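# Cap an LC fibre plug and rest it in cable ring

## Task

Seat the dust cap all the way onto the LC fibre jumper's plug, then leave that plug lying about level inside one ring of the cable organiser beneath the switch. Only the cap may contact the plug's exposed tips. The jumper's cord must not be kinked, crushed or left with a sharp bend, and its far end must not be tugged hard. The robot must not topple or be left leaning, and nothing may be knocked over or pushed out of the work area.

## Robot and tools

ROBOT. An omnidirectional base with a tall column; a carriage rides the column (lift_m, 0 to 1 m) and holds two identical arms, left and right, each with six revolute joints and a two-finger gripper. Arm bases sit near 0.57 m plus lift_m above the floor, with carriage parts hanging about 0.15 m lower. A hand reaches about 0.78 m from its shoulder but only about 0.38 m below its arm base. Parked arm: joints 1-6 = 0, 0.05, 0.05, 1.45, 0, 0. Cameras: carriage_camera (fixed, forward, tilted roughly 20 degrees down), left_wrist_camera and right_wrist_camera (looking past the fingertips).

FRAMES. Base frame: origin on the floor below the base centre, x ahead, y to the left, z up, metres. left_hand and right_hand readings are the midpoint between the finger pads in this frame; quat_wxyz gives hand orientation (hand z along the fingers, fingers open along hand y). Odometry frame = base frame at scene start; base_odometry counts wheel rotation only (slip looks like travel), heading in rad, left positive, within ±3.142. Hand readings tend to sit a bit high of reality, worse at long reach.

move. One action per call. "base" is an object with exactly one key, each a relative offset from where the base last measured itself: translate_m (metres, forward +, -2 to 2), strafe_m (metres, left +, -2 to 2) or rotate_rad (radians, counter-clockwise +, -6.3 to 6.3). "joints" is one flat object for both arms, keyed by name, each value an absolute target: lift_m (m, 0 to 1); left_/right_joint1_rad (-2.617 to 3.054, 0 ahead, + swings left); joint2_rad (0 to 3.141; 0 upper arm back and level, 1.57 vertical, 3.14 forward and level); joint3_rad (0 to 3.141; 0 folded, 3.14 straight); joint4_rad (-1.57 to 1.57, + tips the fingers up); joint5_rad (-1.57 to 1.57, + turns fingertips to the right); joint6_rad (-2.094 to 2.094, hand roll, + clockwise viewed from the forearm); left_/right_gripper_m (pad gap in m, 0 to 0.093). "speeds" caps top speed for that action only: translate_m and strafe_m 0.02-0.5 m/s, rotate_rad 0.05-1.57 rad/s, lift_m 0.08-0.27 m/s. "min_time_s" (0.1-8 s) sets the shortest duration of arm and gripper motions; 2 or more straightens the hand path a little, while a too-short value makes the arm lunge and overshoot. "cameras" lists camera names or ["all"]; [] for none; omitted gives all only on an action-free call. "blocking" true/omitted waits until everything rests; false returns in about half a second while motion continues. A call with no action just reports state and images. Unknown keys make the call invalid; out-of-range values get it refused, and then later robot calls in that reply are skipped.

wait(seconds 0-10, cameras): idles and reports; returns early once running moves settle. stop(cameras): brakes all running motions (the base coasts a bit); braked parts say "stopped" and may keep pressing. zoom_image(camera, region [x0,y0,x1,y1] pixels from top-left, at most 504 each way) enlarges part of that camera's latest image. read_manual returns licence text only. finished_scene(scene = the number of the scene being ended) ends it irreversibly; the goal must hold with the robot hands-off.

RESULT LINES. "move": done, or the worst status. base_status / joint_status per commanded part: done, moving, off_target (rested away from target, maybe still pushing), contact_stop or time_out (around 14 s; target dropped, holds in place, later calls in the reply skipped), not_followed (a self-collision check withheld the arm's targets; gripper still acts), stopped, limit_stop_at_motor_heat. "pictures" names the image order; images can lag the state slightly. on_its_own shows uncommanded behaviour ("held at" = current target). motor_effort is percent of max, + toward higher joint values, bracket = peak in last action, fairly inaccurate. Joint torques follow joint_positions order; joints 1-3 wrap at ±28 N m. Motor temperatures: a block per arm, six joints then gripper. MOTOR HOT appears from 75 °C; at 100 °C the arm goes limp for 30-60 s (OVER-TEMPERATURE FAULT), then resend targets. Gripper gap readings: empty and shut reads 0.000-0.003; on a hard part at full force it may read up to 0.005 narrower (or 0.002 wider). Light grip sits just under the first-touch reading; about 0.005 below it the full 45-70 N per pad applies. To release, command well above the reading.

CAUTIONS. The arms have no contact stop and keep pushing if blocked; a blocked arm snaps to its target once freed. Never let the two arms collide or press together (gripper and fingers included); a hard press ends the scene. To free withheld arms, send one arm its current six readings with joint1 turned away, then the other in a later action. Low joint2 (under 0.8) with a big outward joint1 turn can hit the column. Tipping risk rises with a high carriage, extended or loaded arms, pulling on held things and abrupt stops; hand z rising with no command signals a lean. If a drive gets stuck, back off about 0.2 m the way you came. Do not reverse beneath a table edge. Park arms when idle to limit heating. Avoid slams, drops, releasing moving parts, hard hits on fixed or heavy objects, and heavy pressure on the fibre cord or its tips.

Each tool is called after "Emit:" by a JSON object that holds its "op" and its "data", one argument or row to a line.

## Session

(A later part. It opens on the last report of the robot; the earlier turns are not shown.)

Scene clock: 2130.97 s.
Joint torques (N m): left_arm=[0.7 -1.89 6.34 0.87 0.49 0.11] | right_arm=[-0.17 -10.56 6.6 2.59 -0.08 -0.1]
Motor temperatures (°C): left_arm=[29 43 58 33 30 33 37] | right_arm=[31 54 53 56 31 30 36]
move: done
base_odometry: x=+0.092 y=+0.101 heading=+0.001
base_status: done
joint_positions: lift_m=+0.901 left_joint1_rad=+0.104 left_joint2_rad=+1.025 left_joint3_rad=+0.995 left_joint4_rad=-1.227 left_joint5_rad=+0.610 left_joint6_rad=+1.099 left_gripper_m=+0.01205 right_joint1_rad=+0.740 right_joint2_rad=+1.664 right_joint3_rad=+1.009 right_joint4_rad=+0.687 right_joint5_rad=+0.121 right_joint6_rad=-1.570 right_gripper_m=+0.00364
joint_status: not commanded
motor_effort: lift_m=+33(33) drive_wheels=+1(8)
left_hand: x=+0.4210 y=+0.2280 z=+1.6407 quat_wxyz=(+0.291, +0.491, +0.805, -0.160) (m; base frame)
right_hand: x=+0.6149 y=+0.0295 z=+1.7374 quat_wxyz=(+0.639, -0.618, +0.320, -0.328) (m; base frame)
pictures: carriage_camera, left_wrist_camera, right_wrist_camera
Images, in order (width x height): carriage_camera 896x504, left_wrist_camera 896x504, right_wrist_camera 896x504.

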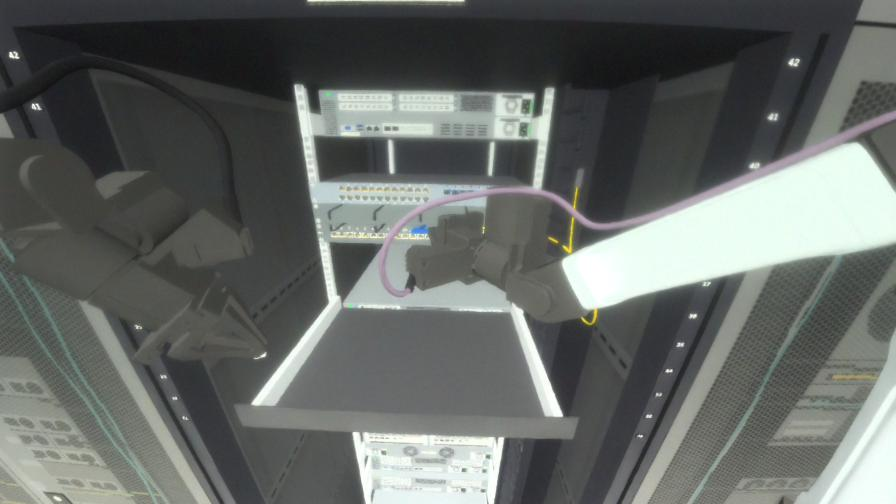

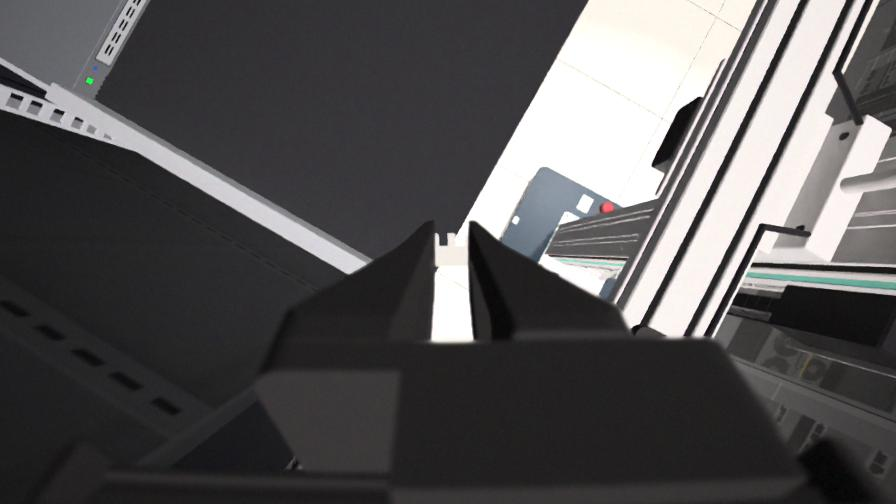

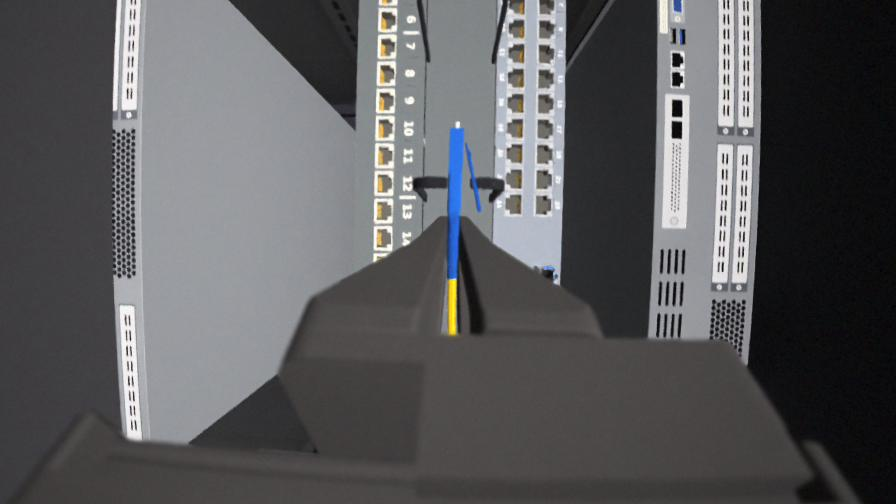

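Emit:
{"op": "move", "data": {
  "joints": {"lift_m": 0.891, "right_joint1_rad": 0.765, "right_joint2_rad": 1.626, "right_joint3_rad": 0.939, "right_joint4_rad": 0.7395, "right_joint5_rad": 0.15},
  "speeds": {"lift_m": 0.08},
  "cameras": ["right_wrist_camera"],
  "min_time_s": 1.2
}}

Scene clock: 2150.83 s.
Joint torques (N m): left_arm=[0.72 -1.85 6.35 0.85 0.48 0.11] | right_arm=[0.57 -10.86 6.19 2.67 0.12 -0.1]
Motor temperatures (°C): left_arm=[29 42 57 33 30 33 37] | right_arm=[31 55 52 55 31 30 36]
move: done
base_odometry: x=+0.092 y=+0.101 heading=+0.001
base_status: not commanded
joint_positions: lift_m=+0.891 left_joint1_rad=+0.104 left_joint2_rad=+1.025 left_joint3_rad=+0.995 left_joint4_rad=-1.227 left_joint5_rad=+0.611 left_joint6_rad=+1.099 left_gripper_m=+0.01205 right_joint1_rad=+0.759 right_joint2_rad=+1.650 right_joint3_rad=+0.954 right_joint4_rad=+0.737 right_joint5_rad=+0.140 right_joint6_rad=-1.570 right_gripper_m=+0.00364
joint_status: all done
motor_effort: lift_m=+34(35) drive_wheels=+0(8)
left_hand: x=+0.4211 y=+0.2279 z=+1.6310 quat_wxyz=(+0.291, +0.491, +0.805, -0.160) (m; base frame)
right_hand: x=+0.6044 y=+0.0289 z=+1.7210 quat_wxyz=(+0.642, -0.614, +0.319, -0.328) (m; base frame)
pictures: right_wrist_camera
Images, in order (width x height): right_wrist_camera 896x504.

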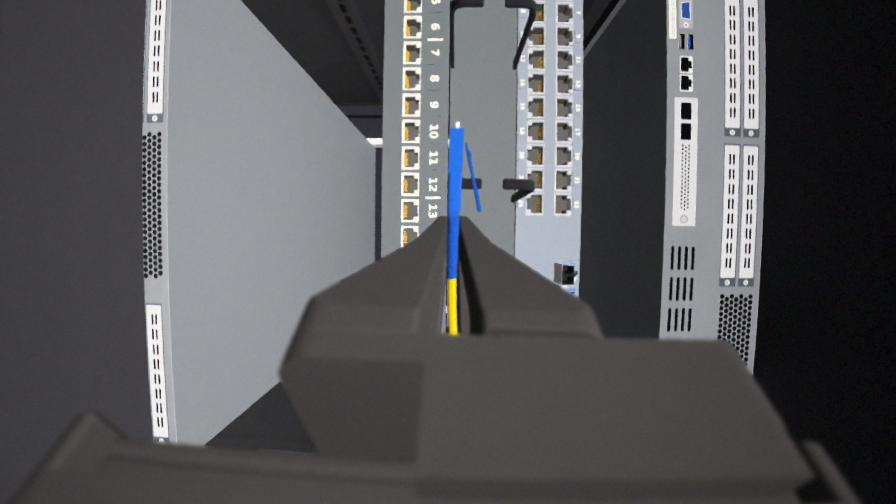

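Emit:
{"op": "move", "data": {
  "joints": {"right_joint2_rad": 1.696, "right_joint3_rad": 0.902, "right_joint4_rad": 0.811},
  "cameras": [],
  "min_time_s": 1.2
}}

Emit:
{"op": "move", "data": {
  "joints": {"left_joint1_rad": -0.396, "left_joint2_rad": 1.745, "left_joint3_rad": 1.84, "left_joint4_rad": -1.16, "left_joint5_rad": 0.475, "left_joint6_rad": 0.715},
  "cameras": ["all"],
  "min_time_s": 2.5
}}

Emit:
{"op": "zoom_image", "data": {
  "camera": "left_wrist_camera",
  "region": [240, 0, 520, 280]
}}

Scene clock: 2175.43 s.
Joint torques (N m): left_arm=[0.7 -1.92 6.37 0.86 0.49 0.11] | right_arm=[0.57 -7.23 6.06 2.67 0.1 -0.1]
Motor temperatures (°C): left_arm=[29 41 56 33 30 33 37] | right_arm=[31 53 52 55 31 30 36]
move: done
base_odometry: x=+0.092 y=+0.101 heading=+0.001
base_status: not commanded
joint_positions: lift_m=+0.891 left_joint1_rad=+0.104 left_joint2_rad=+1.025 left_joint3_rad=+0.995 left_joint4_rad=-1.227 left_joint5_rad=+0.611 left_joint6_rad=+1.099 left_gripper_m=+0.01205 right_joint1_rad=+0.759 right_joint2_rad=+1.680 right_joint3_rad=+0.917 right_joint4_rad=+0.808 right_joint5_rad=+0.141 right_joint6_rad=-1.570 right_gripper_m=+0.00364
joint_status: all done
motor_effort: lift_m=+34(34) drive_wheels=+2(6)
left_hand: x=+0.4211 y=+0.2279 z=+1.6310 quat_wxyz=(+0.291, +0.491, +0.805, -0.160) (m; base frame)
right_hand: x=+0.6044 y=+0.0287 z=+1.7061 quat_wxyz=(+0.643, -0.613, +0.319, -0.329) (m; base frame)
pictures: none
No camera images: "cameras" was empty.

Scene clock: 2178.23 s.
Joint torques (N m): left_arm=[-0.54 -6.37 10.56 1.32 0.18 -0.08] | right_arm=[0.57 -7.23 6.06 2.63 0.08 -0.1]
Motor temperatures (°C): left_arm=[29 41 56 34 30 33 37] | right_arm=[31 53 52 55 31 30 36]
move: done
base_odometry: x=+0.092 y=+0.101 heading=+0.001
base_status: not commanded
joint_positions: lift_m=+0.891 left_joint1_rad=-0.389 left_joint2_rad=+1.732 left_joint3_rad=+1.804 left_joint4_rad=-1.174 left_joint5_rad=+0.488 left_joint6_rad=+0.727 left_gripper_m=+0.01205 right_joint1_rad=+0.759 right_joint2_rad=+1.680 right_joint3_rad=+0.917 right_joint4_rad=+0.811 right_joint5_rad=+0.142 right_joint6_rad=-1.570 right_gripper_m=+0.00364
joint_status: all done
motor_effort: lift_m=+34(34) drive_wheels=+0(7)
left_hand: x=+0.5594 y=+0.0779 z=+1.6935 quat_wxyz=(+0.262, +0.547, +0.771, -0.194) (m; base frame)
right_hand: x=+0.6045 y=+0.0284 z=+1.7067 quat_wxyz=(+0.644, -0.612, +0.319, -0.330) (m; base frame)
pictures: carriage_camera, left_wrist_camera, right_wrist_camera
Images, in order (width x height): carriage_camera 896x504, left_wrist_camera 896x504, right_wrist_camera 896x504.

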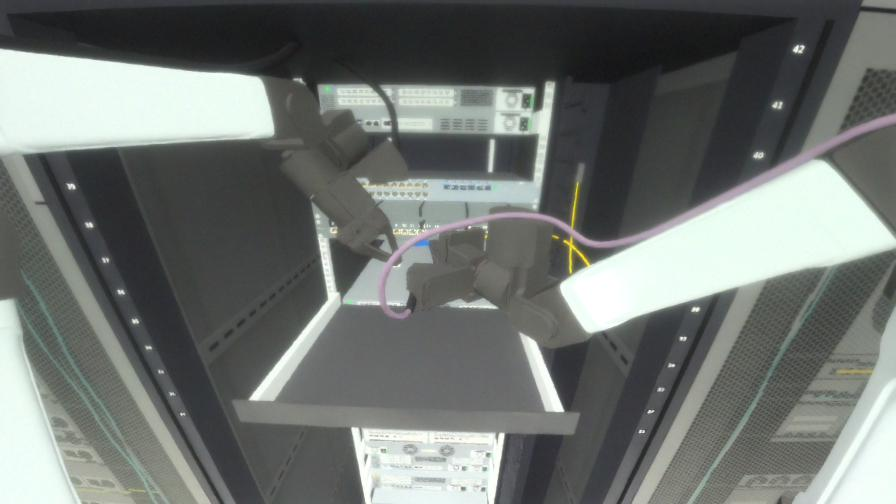

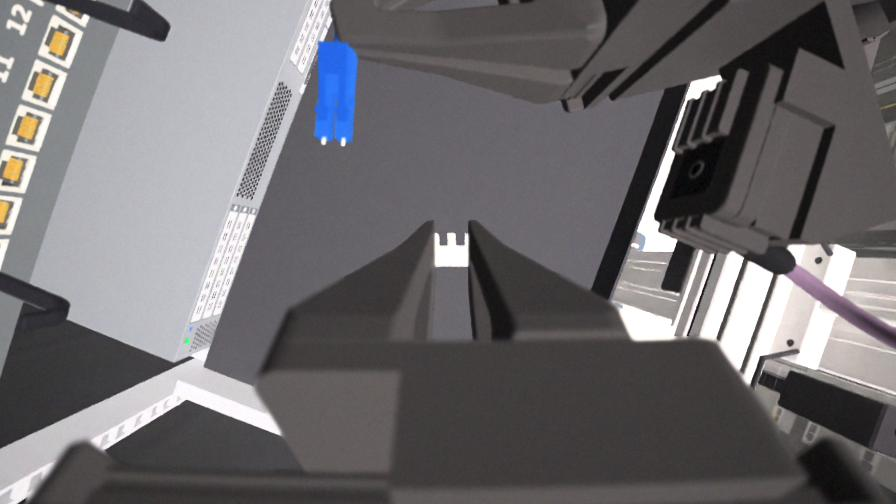

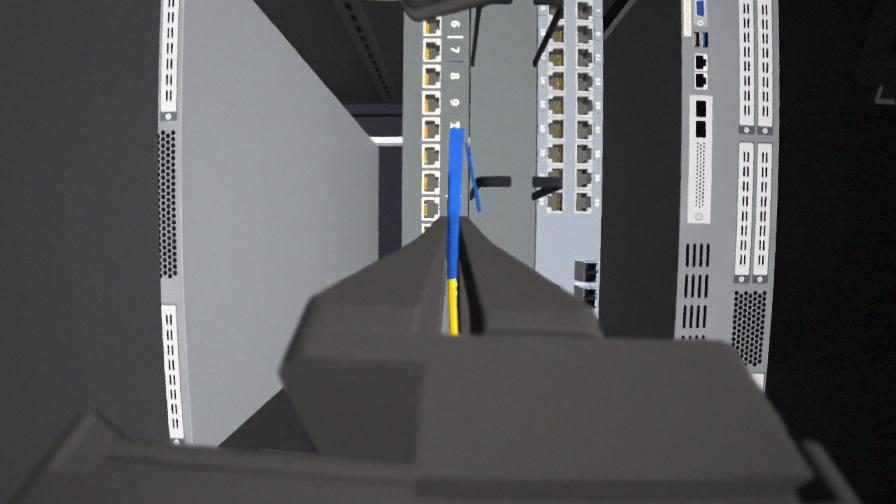

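Scaled by 1.800 from the camera's 896x504 image, which has a finer 1280x720 frame.

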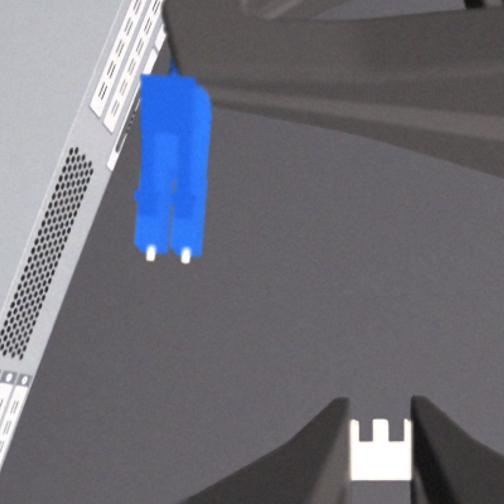

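Emit:
{"op": "move", "data": {
  "joints": {"left_joint1_rad": -0.318, "left_joint2_rad": 1.987, "left_joint3_rad": 2.264, "left_joint4_rad": -1.424, "left_joint5_rad": 0.562, "left_joint6_rad": 0.884},
  "cameras": ["all"],
  "min_time_s": 2
}}

Emit:
{"op": "zoom_image", "data": {
  "camera": "left_wrist_camera",
  "region": [340, 80, 560, 300]
}}

Emit:
{"op": "zoom_image", "data": {
  "camera": "right_wrist_camera",
  "region": [340, 0, 560, 220]
}}

Scene clock: 2203.87 s.
Joint torques (N m): left_arm=[0.69 -7.66 9.73 0.95 0.49 0.12] | right_arm=[0.57 -7.19 6.05 2.63 0.08 -0.11]
Motor temperatures (°C): left_arm=[29 44 60 35 30 33 37] | right_arm=[31 52 52 57 31 30 36]
move: done
base_odometry: x=+0.092 y=+0.101 heading=+0.001
base_status: not commanded
joint_positions: lift_m=+0.891 left_joint1_rad=-0.326 left_joint2_rad=+1.971 left_joint3_rad=+2.230 left_joint4_rad=-1.414 left_joint5_rad=+0.548 left_joint6_rad=+0.872 left_gripper_m=+0.01205 right_joint1_rad=+0.759 right_joint2_rad=+1.680 right_joint3_rad=+0.917 right_joint4_rad=+0.811 right_joint5_rad=+0.142 right_joint6_rad=-1.570 right_gripper_m=+0.00364
joint_status: all done
motor_effort: lift_m=+34(34) drive_wheels=+5(7)
left_hand: x=+0.5977 y=+0.0821 z=+1.7187 quat_wxyz=(+0.263, +0.577, +0.747, -0.201) (m; base frame)
right_hand: x=+0.6045 y=+0.0284 z=+1.7067 quat_wxyz=(+0.644, -0.612, +0.319, -0.330) (m; base frame)
pictures: carriage_camera, left_wrist_camera, right_wrist_camera
Images, in order (width x height): carriage_camera 896x504, left_wrist_camera 896x504, right_wrist_camera 896x504.

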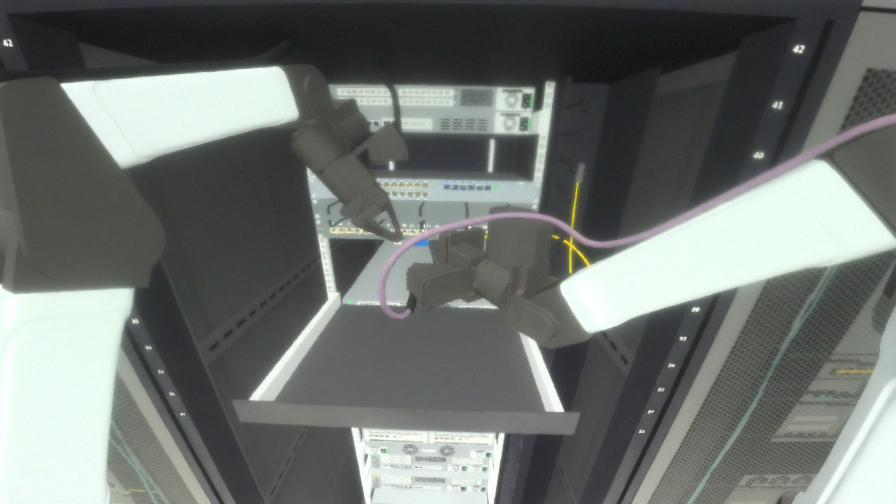

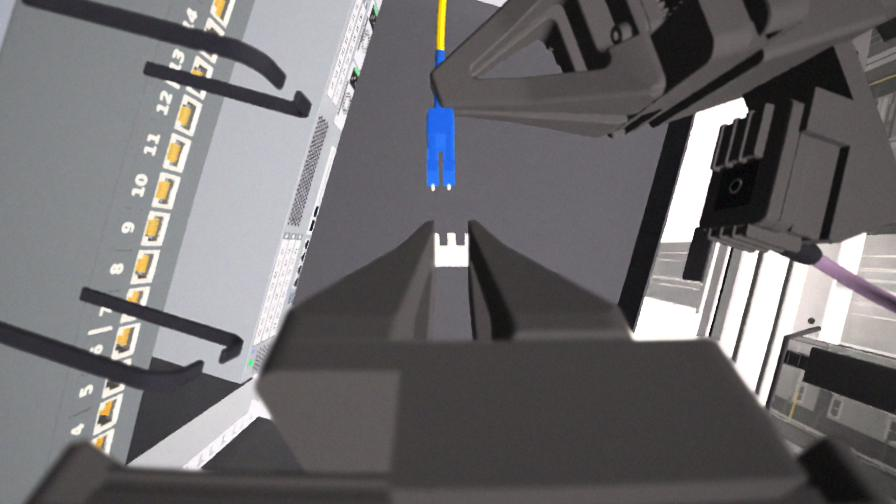

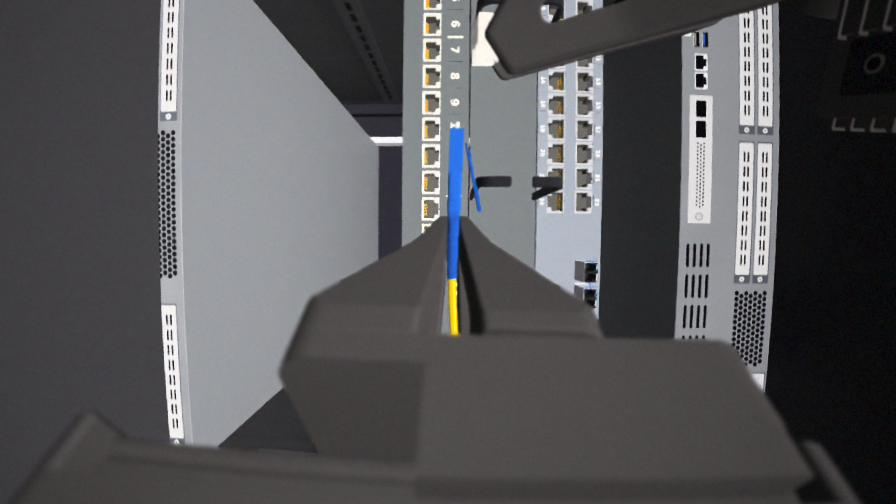

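Scaled by 2.291 from the camera's 896x504 image, which has a finer 1280x720 frame.

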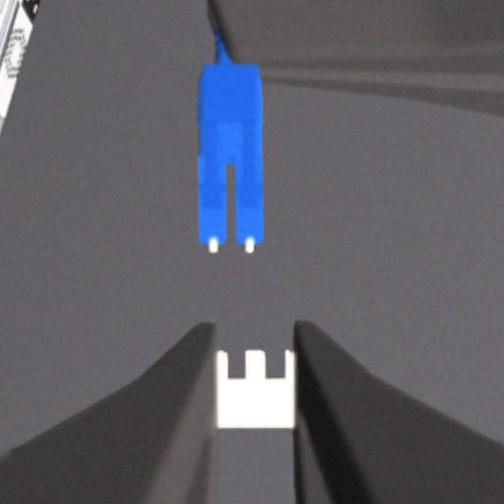

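Scaled by 2.291 from the camera's 896x504 image, which has a finer 1280x720 frame.

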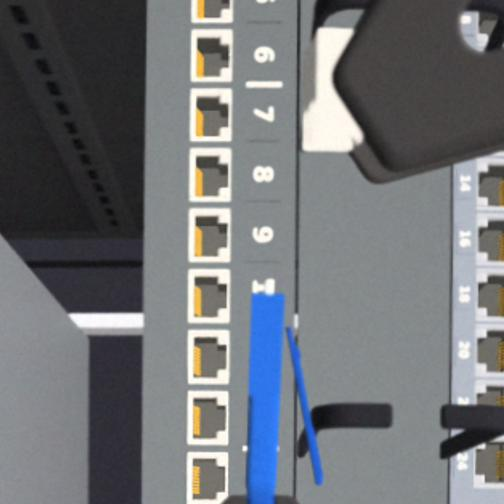

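Emit:
{"op": "move", "data": {
  "joints": {"left_joint1_rad": -0.346, "left_joint2_rad": 2.008, "left_joint3_rad": 2.264, "left_joint4_rad": -1.37, "left_joint5_rad": 0.529, "left_joint6_rad": 0.8415},
  "cameras": ["left_wrist_camera", "right_wrist_camera"],
  "min_time_s": 1.5
}}

Emit:
{"op": "zoom_image", "data": {
  "camera": "left_wrist_camera",
  "region": [380, 120, 520, 280]
}}

Emit:
{"op": "zoom_image", "data": {
  "camera": "right_wrist_camera",
  "region": [380, 20, 540, 180]
}}

Scene clock: 2253.60 s.
Joint torques (N m): left_arm=[-0.59 -7.82 9.87 1.24 0.24 -0.1] | right_arm=[0.57 -7.23 6.05 2.63 0.08 -0.11]
Motor temperatures (°C): left_arm=[29 47 62 34 30 33 37] | right_arm=[31 50 51 58 31 30 36]
move: done
base_odometry: x=+0.092 y=+0.101 heading=+0.001
base_status: not commanded
joint_positions: lift_m=+0.891 left_joint1_rad=-0.338 left_joint2_rad=+1.992 left_joint3_rad=+2.230 left_joint4_rad=-1.385 left_joint5_rad=+0.542 left_joint6_rad=+0.853 left_gripper_m=+0.01205 right_joint1_rad=+0.759 right_joint2_rad=+1.680 right_joint3_rad=+0.917 right_joint4_rad=+0.811 right_joint5_rad=+0.142 right_joint6_rad=-1.570 right_gripper_m=+0.00364
joint_status: all done
motor_effort: lift_m=+34(34) drive_wheels=+1(6)
left_hand: x=+0.6040 y=+0.0751 z=+1.7123 quat_wxyz=(+0.263, +0.575, +0.748, -0.202) (m; base frame)
right_hand: x=+0.6045 y=+0.0284 z=+1.7067 quat_wxyz=(+0.644, -0.612, +0.319, -0.330) (m; base frame)
pictures: left_wrist_camera, right_wrist_camera
Images, in order (width x height): left_wrist_camera 896x504, right_wrist_camera 896x504.

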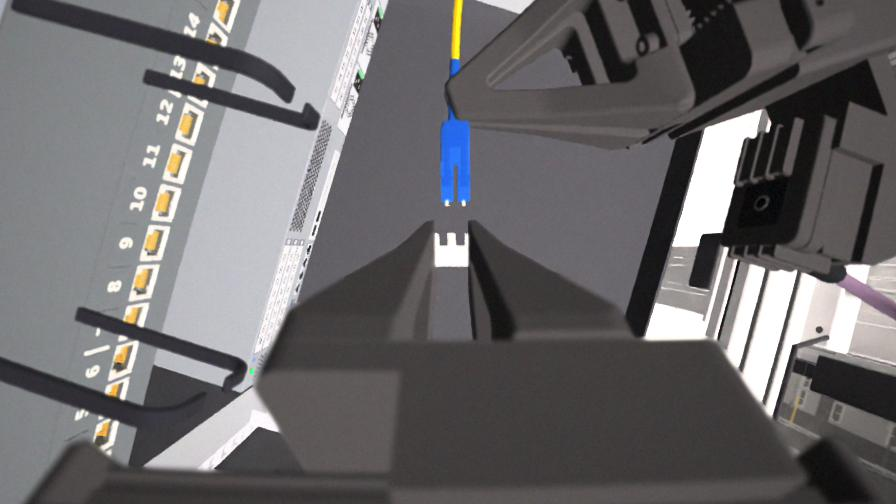

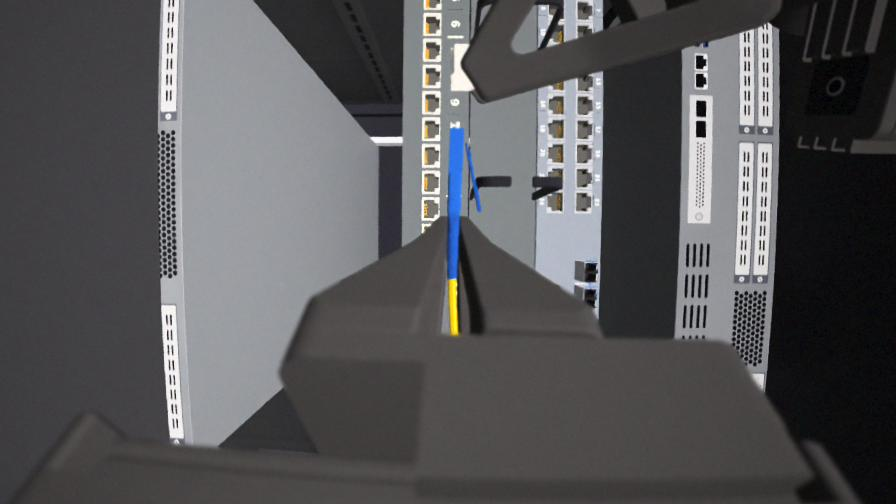

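Scaled by 3.150 from the camera's 896x504 image, which has a finer 1280x720 frame.

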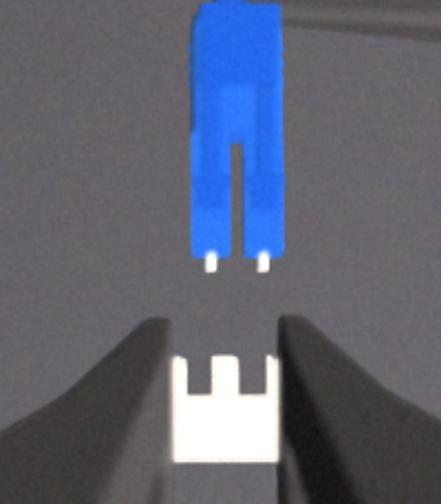

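Scaled by 3.150 from the camera's 896x504 image, which has a finer 1280x720 frame.

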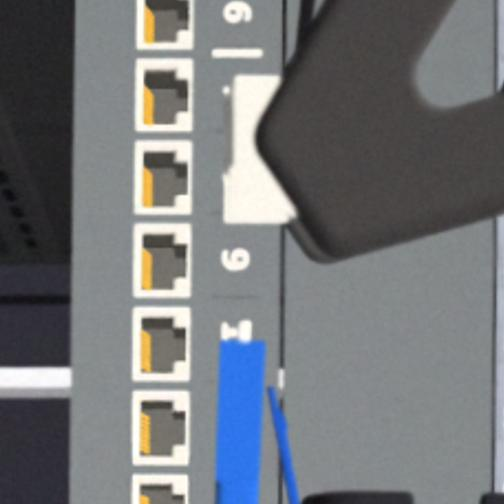

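Emit:
{"op": "move", "data": {
  "joints": {"left_joint2_rad": 1.911, "left_joint3_rad": 2.121, "left_joint4_rad": -1.278, "left_joint5_rad": 0.594, "left_joint6_rad": 0.821},
  "cameras": ["left_wrist_camera", "right_wrist_camera"],
  "min_time_s": 1.5
}}

Emit:
{"op": "zoom_image", "data": {
  "camera": "left_wrist_camera",
  "region": [380, 120, 520, 280]
}}

Emit:
{"op": "zoom_image", "data": {
  "camera": "right_wrist_camera",
  "region": [380, 20, 540, 180]
}}

Scene clock: 2287.97 s.
Joint torques (N m): left_arm=[-0.59 -12.26 5.71 1.28 0.49 -0.09] | right_arm=[0.57 -7.2 6.05 2.63 0.08 -0.11]
Motor temperatures (°C): left_arm=[29 47 62 35 29 33 37] | right_arm=[31 49 51 59 31 30 36]
move: done
base_odometry: x=+0.092 y=+0.101 heading=+0.001
base_status: not commanded
joint_positions: lift_m=+0.891 left_joint1_rad=-0.338 left_joint2_rad=+1.951 left_joint3_rad=+2.137 left_joint4_rad=-1.293 left_joint5_rad=+0.579 left_joint6_rad=+0.833 left_gripper_m=+0.01205 right_joint1_rad=+0.759 right_joint2_rad=+1.680 right_joint3_rad=+0.917 right_joint4_rad=+0.811 right_joint5_rad=+0.142 right_joint6_rad=-1.570 right_gripper_m=+0.00364
joint_status: all done
motor_effort: lift_m=+34(34) drive_wheels=+3(6)
left_hand: x=+0.6043 y=+0.0693 z=+1.7115 quat_wxyz=(+0.281, +0.570, +0.741, -0.216) (m; base frame)
right_hand: x=+0.6045 y=+0.0284 z=+1.7067 quat_wxyz=(+0.644, -0.612, +0.319, -0.330) (m; base frame)
pictures: left_wrist_camera, right_wrist_camera
Images, in order (width x height): left_wrist_camera 896x504, right_wrist_camera 896x504.

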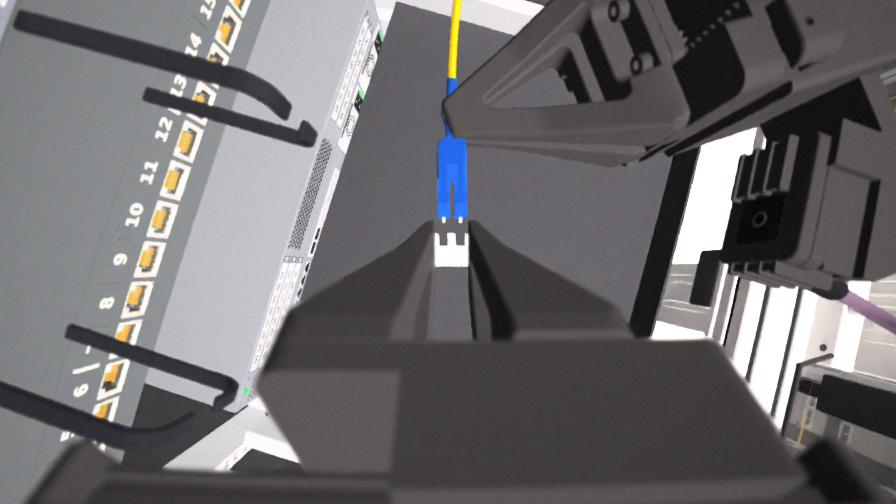

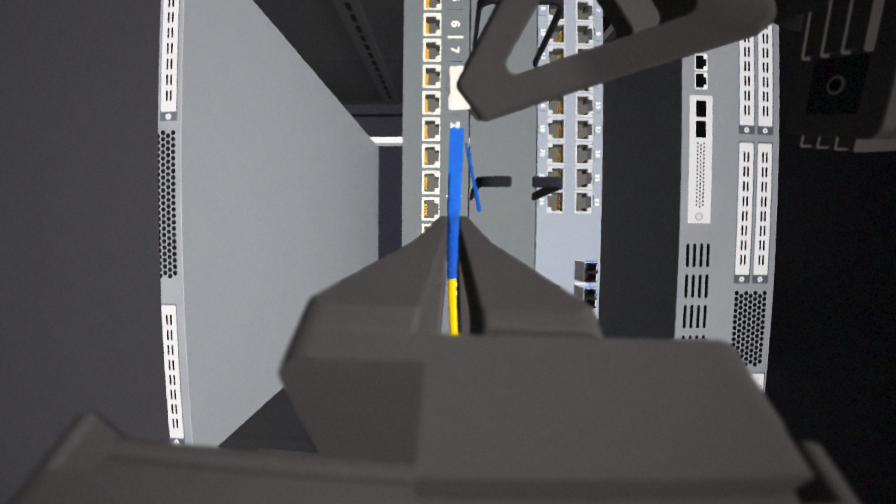

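Scaled by 3.150 from the camera's 896x504 image, which has a finer 1280x720 frame.

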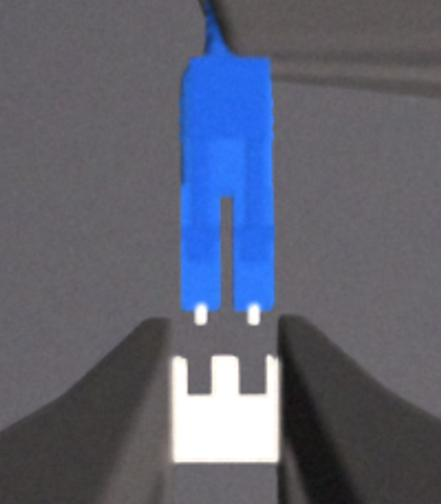

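Scaled by 3.150 from the camera's 896x504 image, which has a finer 1280x720 frame.

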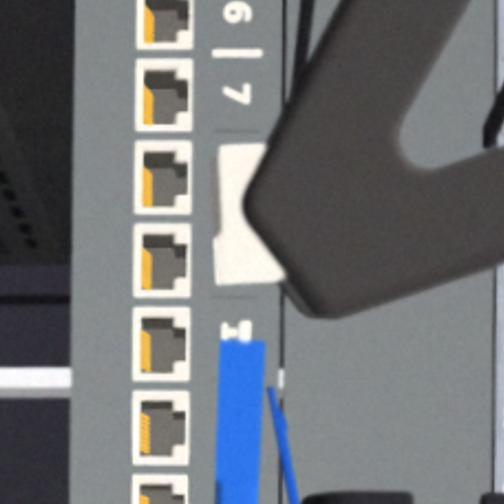

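Emit:
{"op": "zoom_image", "data": {
  "camera": "left_wrist_camera",
  "region": [425, 205, 480, 270]
}}

Emit:
{"op": "zoom_image", "data": {
  "camera": "right_wrist_camera",
  "region": [435, 50, 500, 140]
}}

Scaled by 7.754 from the camera's 896x504 image, which has a finer 1280x720 frame.

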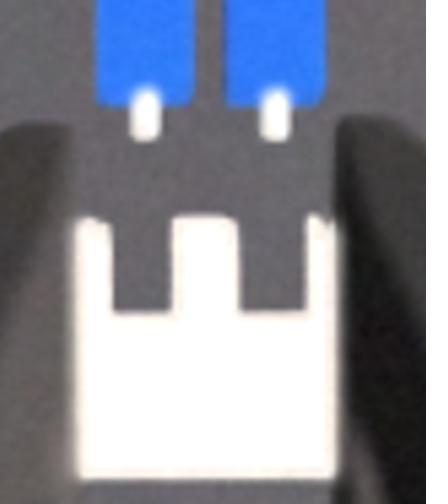

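Scaled by 5.600 from the camera's 896x504 image, which has a finer 1280x720 frame.

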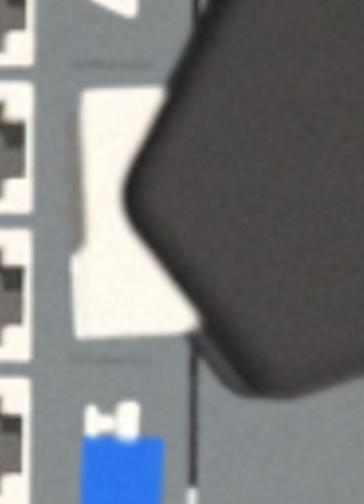

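Emit:
{"op": "move", "data": {
  "joints": {"left_joint1_rad": -0.3525, "left_joint2_rad": 1.975, "left_joint3_rad": 2.184, "left_joint5_rad": 0.56},
  "cameras": ["left_wrist_camera", "right_wrist_camera"],
  "min_time_s": 1.5
}}

Emit:
{"op": "zoom_image", "data": {
  "camera": "left_wrist_camera",
  "region": [420, 190, 485, 270]
}}

Emit:
{"op": "zoom_image", "data": {
  "camera": "right_wrist_camera",
  "region": [425, 60, 505, 160]
}}

Scene clock: 2398.77 s.
Joint torques (N m): left_arm=[-0.62 -7.84 10.15 1.28 0.24 -0.1] | right_arm=[0.58 -7.2 6.05 2.63 0.08 -0.1]
Motor temperatures (°C): left_arm=[29 61 53 36 30 33 37] | right_arm=[31 48 50 59 31 30 36]
move: done
base_odometry: x=+0.092 y=+0.101 heading=+0.001
base_status: not commanded
joint_positions: lift_m=+0.891 left_joint1_rad=-0.344 left_joint2_rad=+1.960 left_joint3_rad=+2.148 left_joint4_rad=-1.292 left_joint5_rad=+0.573 left_joint6_rad=+0.832 left_gripper_m=+0.01205 right_joint1_rad=+0.759 right_joint2_rad=+1.680 right_joint3_rad=+0.917 right_joint4_rad=+0.811 right_joint5_rad=+0.142 right_joint6_rad=-1.570 right_gripper_m=+0.00364
joint_status: all done
motor_effort: lift_m=+34(34) drive_wheels=+4(7)
left_hand: x=+0.6058 y=+0.0666 z=+1.7112 quat_wxyz=(+0.282, +0.572, +0.740, -0.213) (m; base frame)
right_hand: x=+0.6045 y=+0.0284 z=+1.7067 quat_wxyz=(+0.644, -0.612, +0.319, -0.330) (m; base frame)
pictures: left_wrist_camera, right_wrist_camera
Images, in order (width x height): left_wrist_camera 896x504, right_wrist_camera 896x504.

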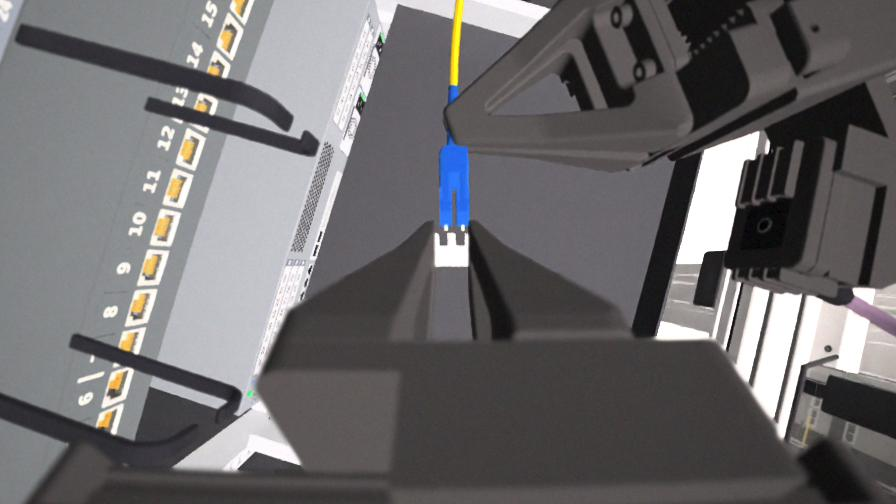

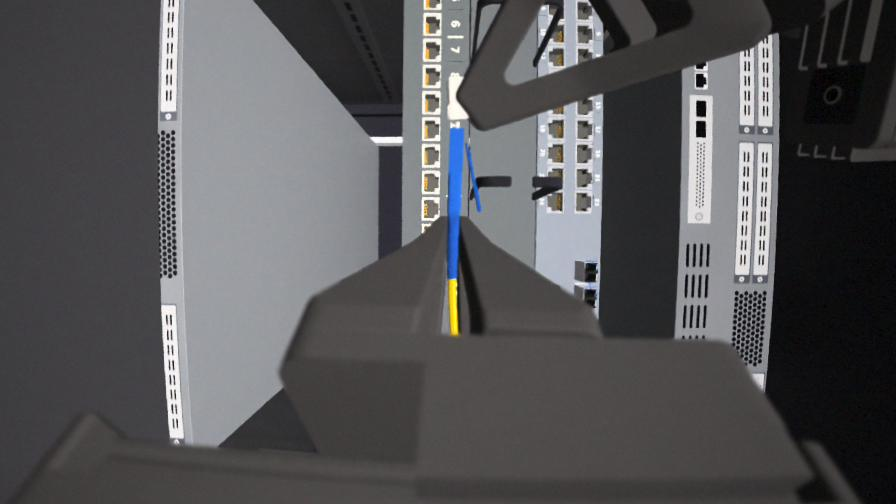

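Scaled by 6.300 from the camera's 896x504 image, which has a finer 1280x720 frame.

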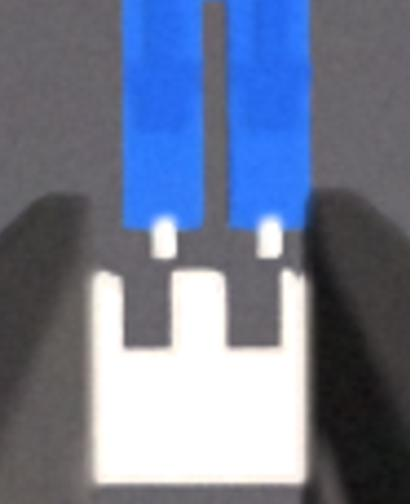

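Scaled by 5.040 from the camera's 896x504 image, which has a finer 1280x720 frame.

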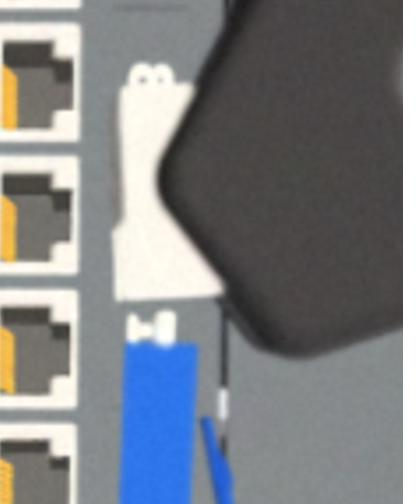

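Emit:
{"op": "move", "data": {
  "joints": {"left_joint1_rad": -0.3593, "left_joint2_rad": 1.9783, "left_joint3_rad": 2.1887, "left_joint5_rad": 0.5534},
  "cameras": ["left_wrist_camera", "right_wrist_camera"],
  "min_time_s": 1.5
}}

Emit:
{"op": "zoom_image", "data": {
  "camera": "left_wrist_camera",
  "region": [420, 190, 485, 270]
}}

Emit:
{"op": "zoom_image", "data": {
  "camera": "right_wrist_camera",
  "region": [425, 60, 505, 160]
}}

Scene clock: 2419.27 s.
Joint torques (N m): left_arm=[-0.64 -7.58 10.59 1.3 0.23 -0.1] | right_arm=[0.57 -7.23 6.06 2.64 0.08 -0.1]
Motor temperatures (°C): left_arm=[29 57 56 36 30 33 37] | right_arm=[31 48 50 59 31 30 37]
move: done
base_odometry: x=+0.092 y=+0.101 heading=+0.001
base_status: not commanded
joint_positions: lift_m=+0.891 left_joint1_rad=-0.351 left_joint2_rad=+1.960 left_joint3_rad=+2.148 left_joint4_rad=-1.292 left_joint5_rad=+0.567 left_joint6_rad=+0.832 left_gripper_m=+0.01205 right_joint1_rad=+0.759 right_joint2_rad=+1.680 right_joint3_rad=+0.917 right_joint4_rad=+0.811 right_joint5_rad=+0.142 right_joint6_rad=-1.570 right_gripper_m=+0.00364
joint_status: all done
motor_effort: lift_m=+34(34) drive_wheels=+1(9)
left_hand: x=+0.6048 y=+0.0648 z=+1.7106 quat_wxyz=(+0.281, +0.575, +0.739, -0.211) (m; base frame)
right_hand: x=+0.6045 y=+0.0284 z=+1.7067 quat_wxyz=(+0.644, -0.612, +0.319, -0.330) (m; base frame)
pictures: left_wrist_camera, right_wrist_camera
Images, in order (width x height): left_wrist_camera 896x504, right_wrist_camera 896x504.

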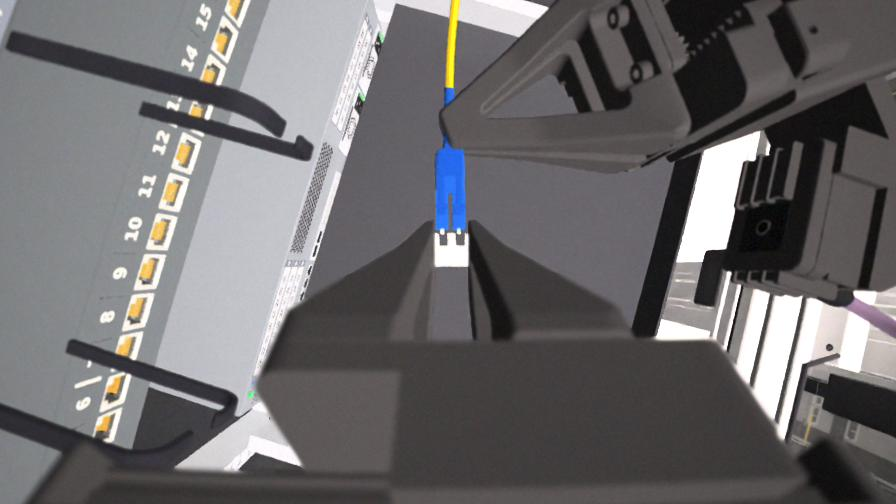

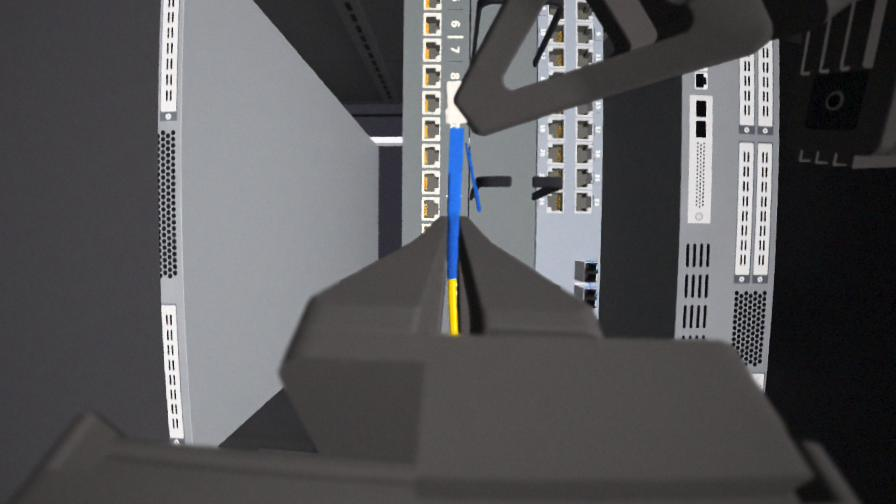

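Scaled by 6.300 from the camera's 896x504 image, which has a finer 1280x720 frame.

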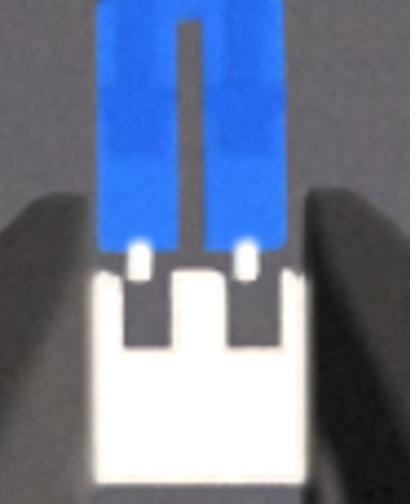

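Scaled by 5.040 from the camera's 896x504 image, which has a finer 1280x720 frame.

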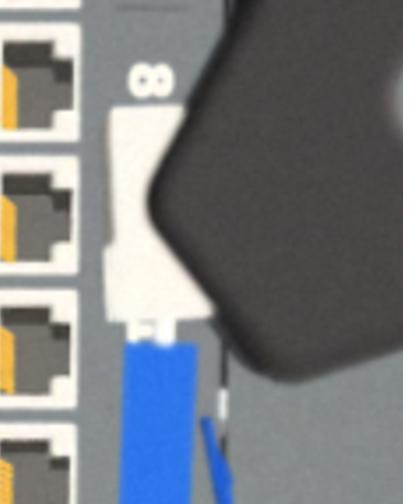

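Emit:
{"op": "move", "data": {
  "joints": {"left_joint1_rad": -0.3662, "left_joint2_rad": 1.988, "left_joint3_rad": 2.202, "left_joint5_rad": 0.5466},
  "cameras": ["left_wrist_camera", "right_wrist_camera"],
  "min_time_s": 2
}}

Emit:
{"op": "zoom_image", "data": {
  "camera": "left_wrist_camera",
  "region": [420, 190, 485, 270]
}}

Emit:
{"op": "zoom_image", "data": {
  "camera": "right_wrist_camera",
  "region": [425, 60, 505, 160]
}}

Scene clock: 2436.13 s.
Joint torques (N m): left_arm=[-0.72 -7.82 10.14 1.31 0.24 -0.09] | right_arm=[0.58 -7.21 6.06 2.63 0.02 -0.1]
Motor temperatures (°C): left_arm=[29 55 57 36 29 33 37] | right_arm=[31 48 50 59 31 30 37]
move: done
base_odometry: x=+0.092 y=+0.101 heading=+0.001
base_status: not commanded
joint_positions: lift_m=+0.891 left_joint1_rad=-0.357 left_joint2_rad=+1.971 left_joint3_rad=+2.167 left_joint4_rad=-1.291 left_joint5_rad=+0.558 left_joint6_rad=+0.832 left_gripper_m=+0.01205 right_joint1_rad=+0.759 right_joint2_rad=+1.680 right_joint3_rad=+0.917 right_joint4_rad=+0.811 right_joint5_rad=+0.148 right_joint6_rad=-1.570 right_gripper_m=+0.00364
joint_status: all done
motor_effort: lift_m=+34(34) drive_wheels=+3(7)
left_hand: x=+0.6075 y=+0.0624 z=+1.7110 quat_wxyz=(+0.283, +0.577, +0.738, -0.207) (m; base frame)
right_hand: x=+0.6051 y=+0.0276 z=+1.7067 quat_wxyz=(+0.643, -0.611, +0.321, -0.331) (m; base frame)
pictures: left_wrist_camera, right_wrist_camera
Images, in order (width x height): left_wrist_camera 896x504, right_wrist_camera 896x504.

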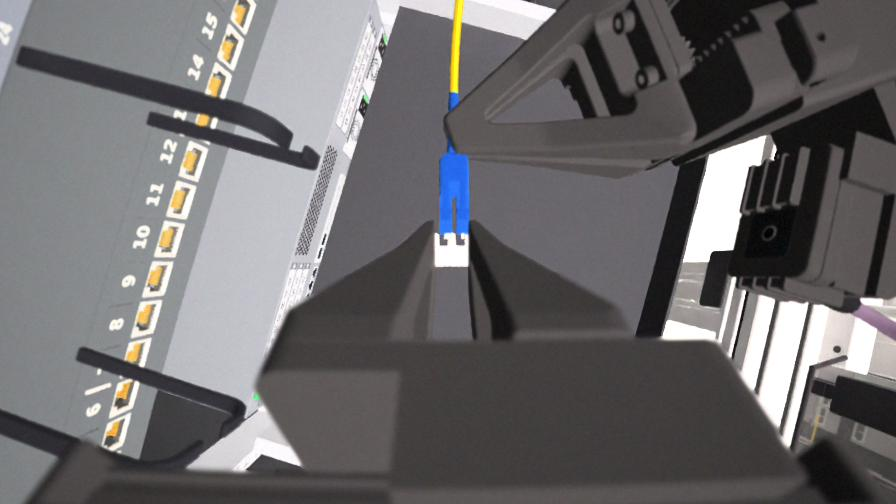

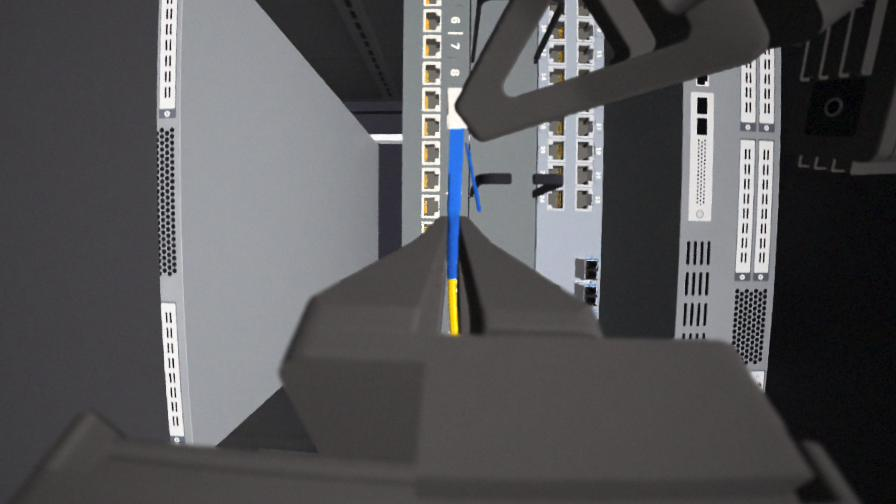

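Scaled by 6.300 from the camera's 896x504 image, which has a finer 1280x720 frame.

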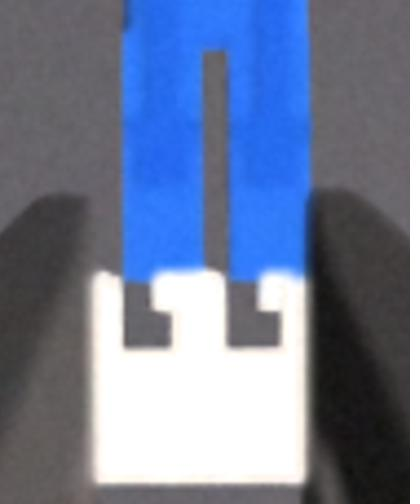

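Scaled by 5.040 from the camera's 896x504 image, which has a finer 1280x720 frame.

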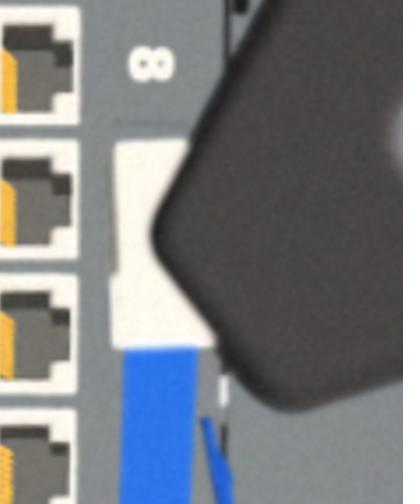

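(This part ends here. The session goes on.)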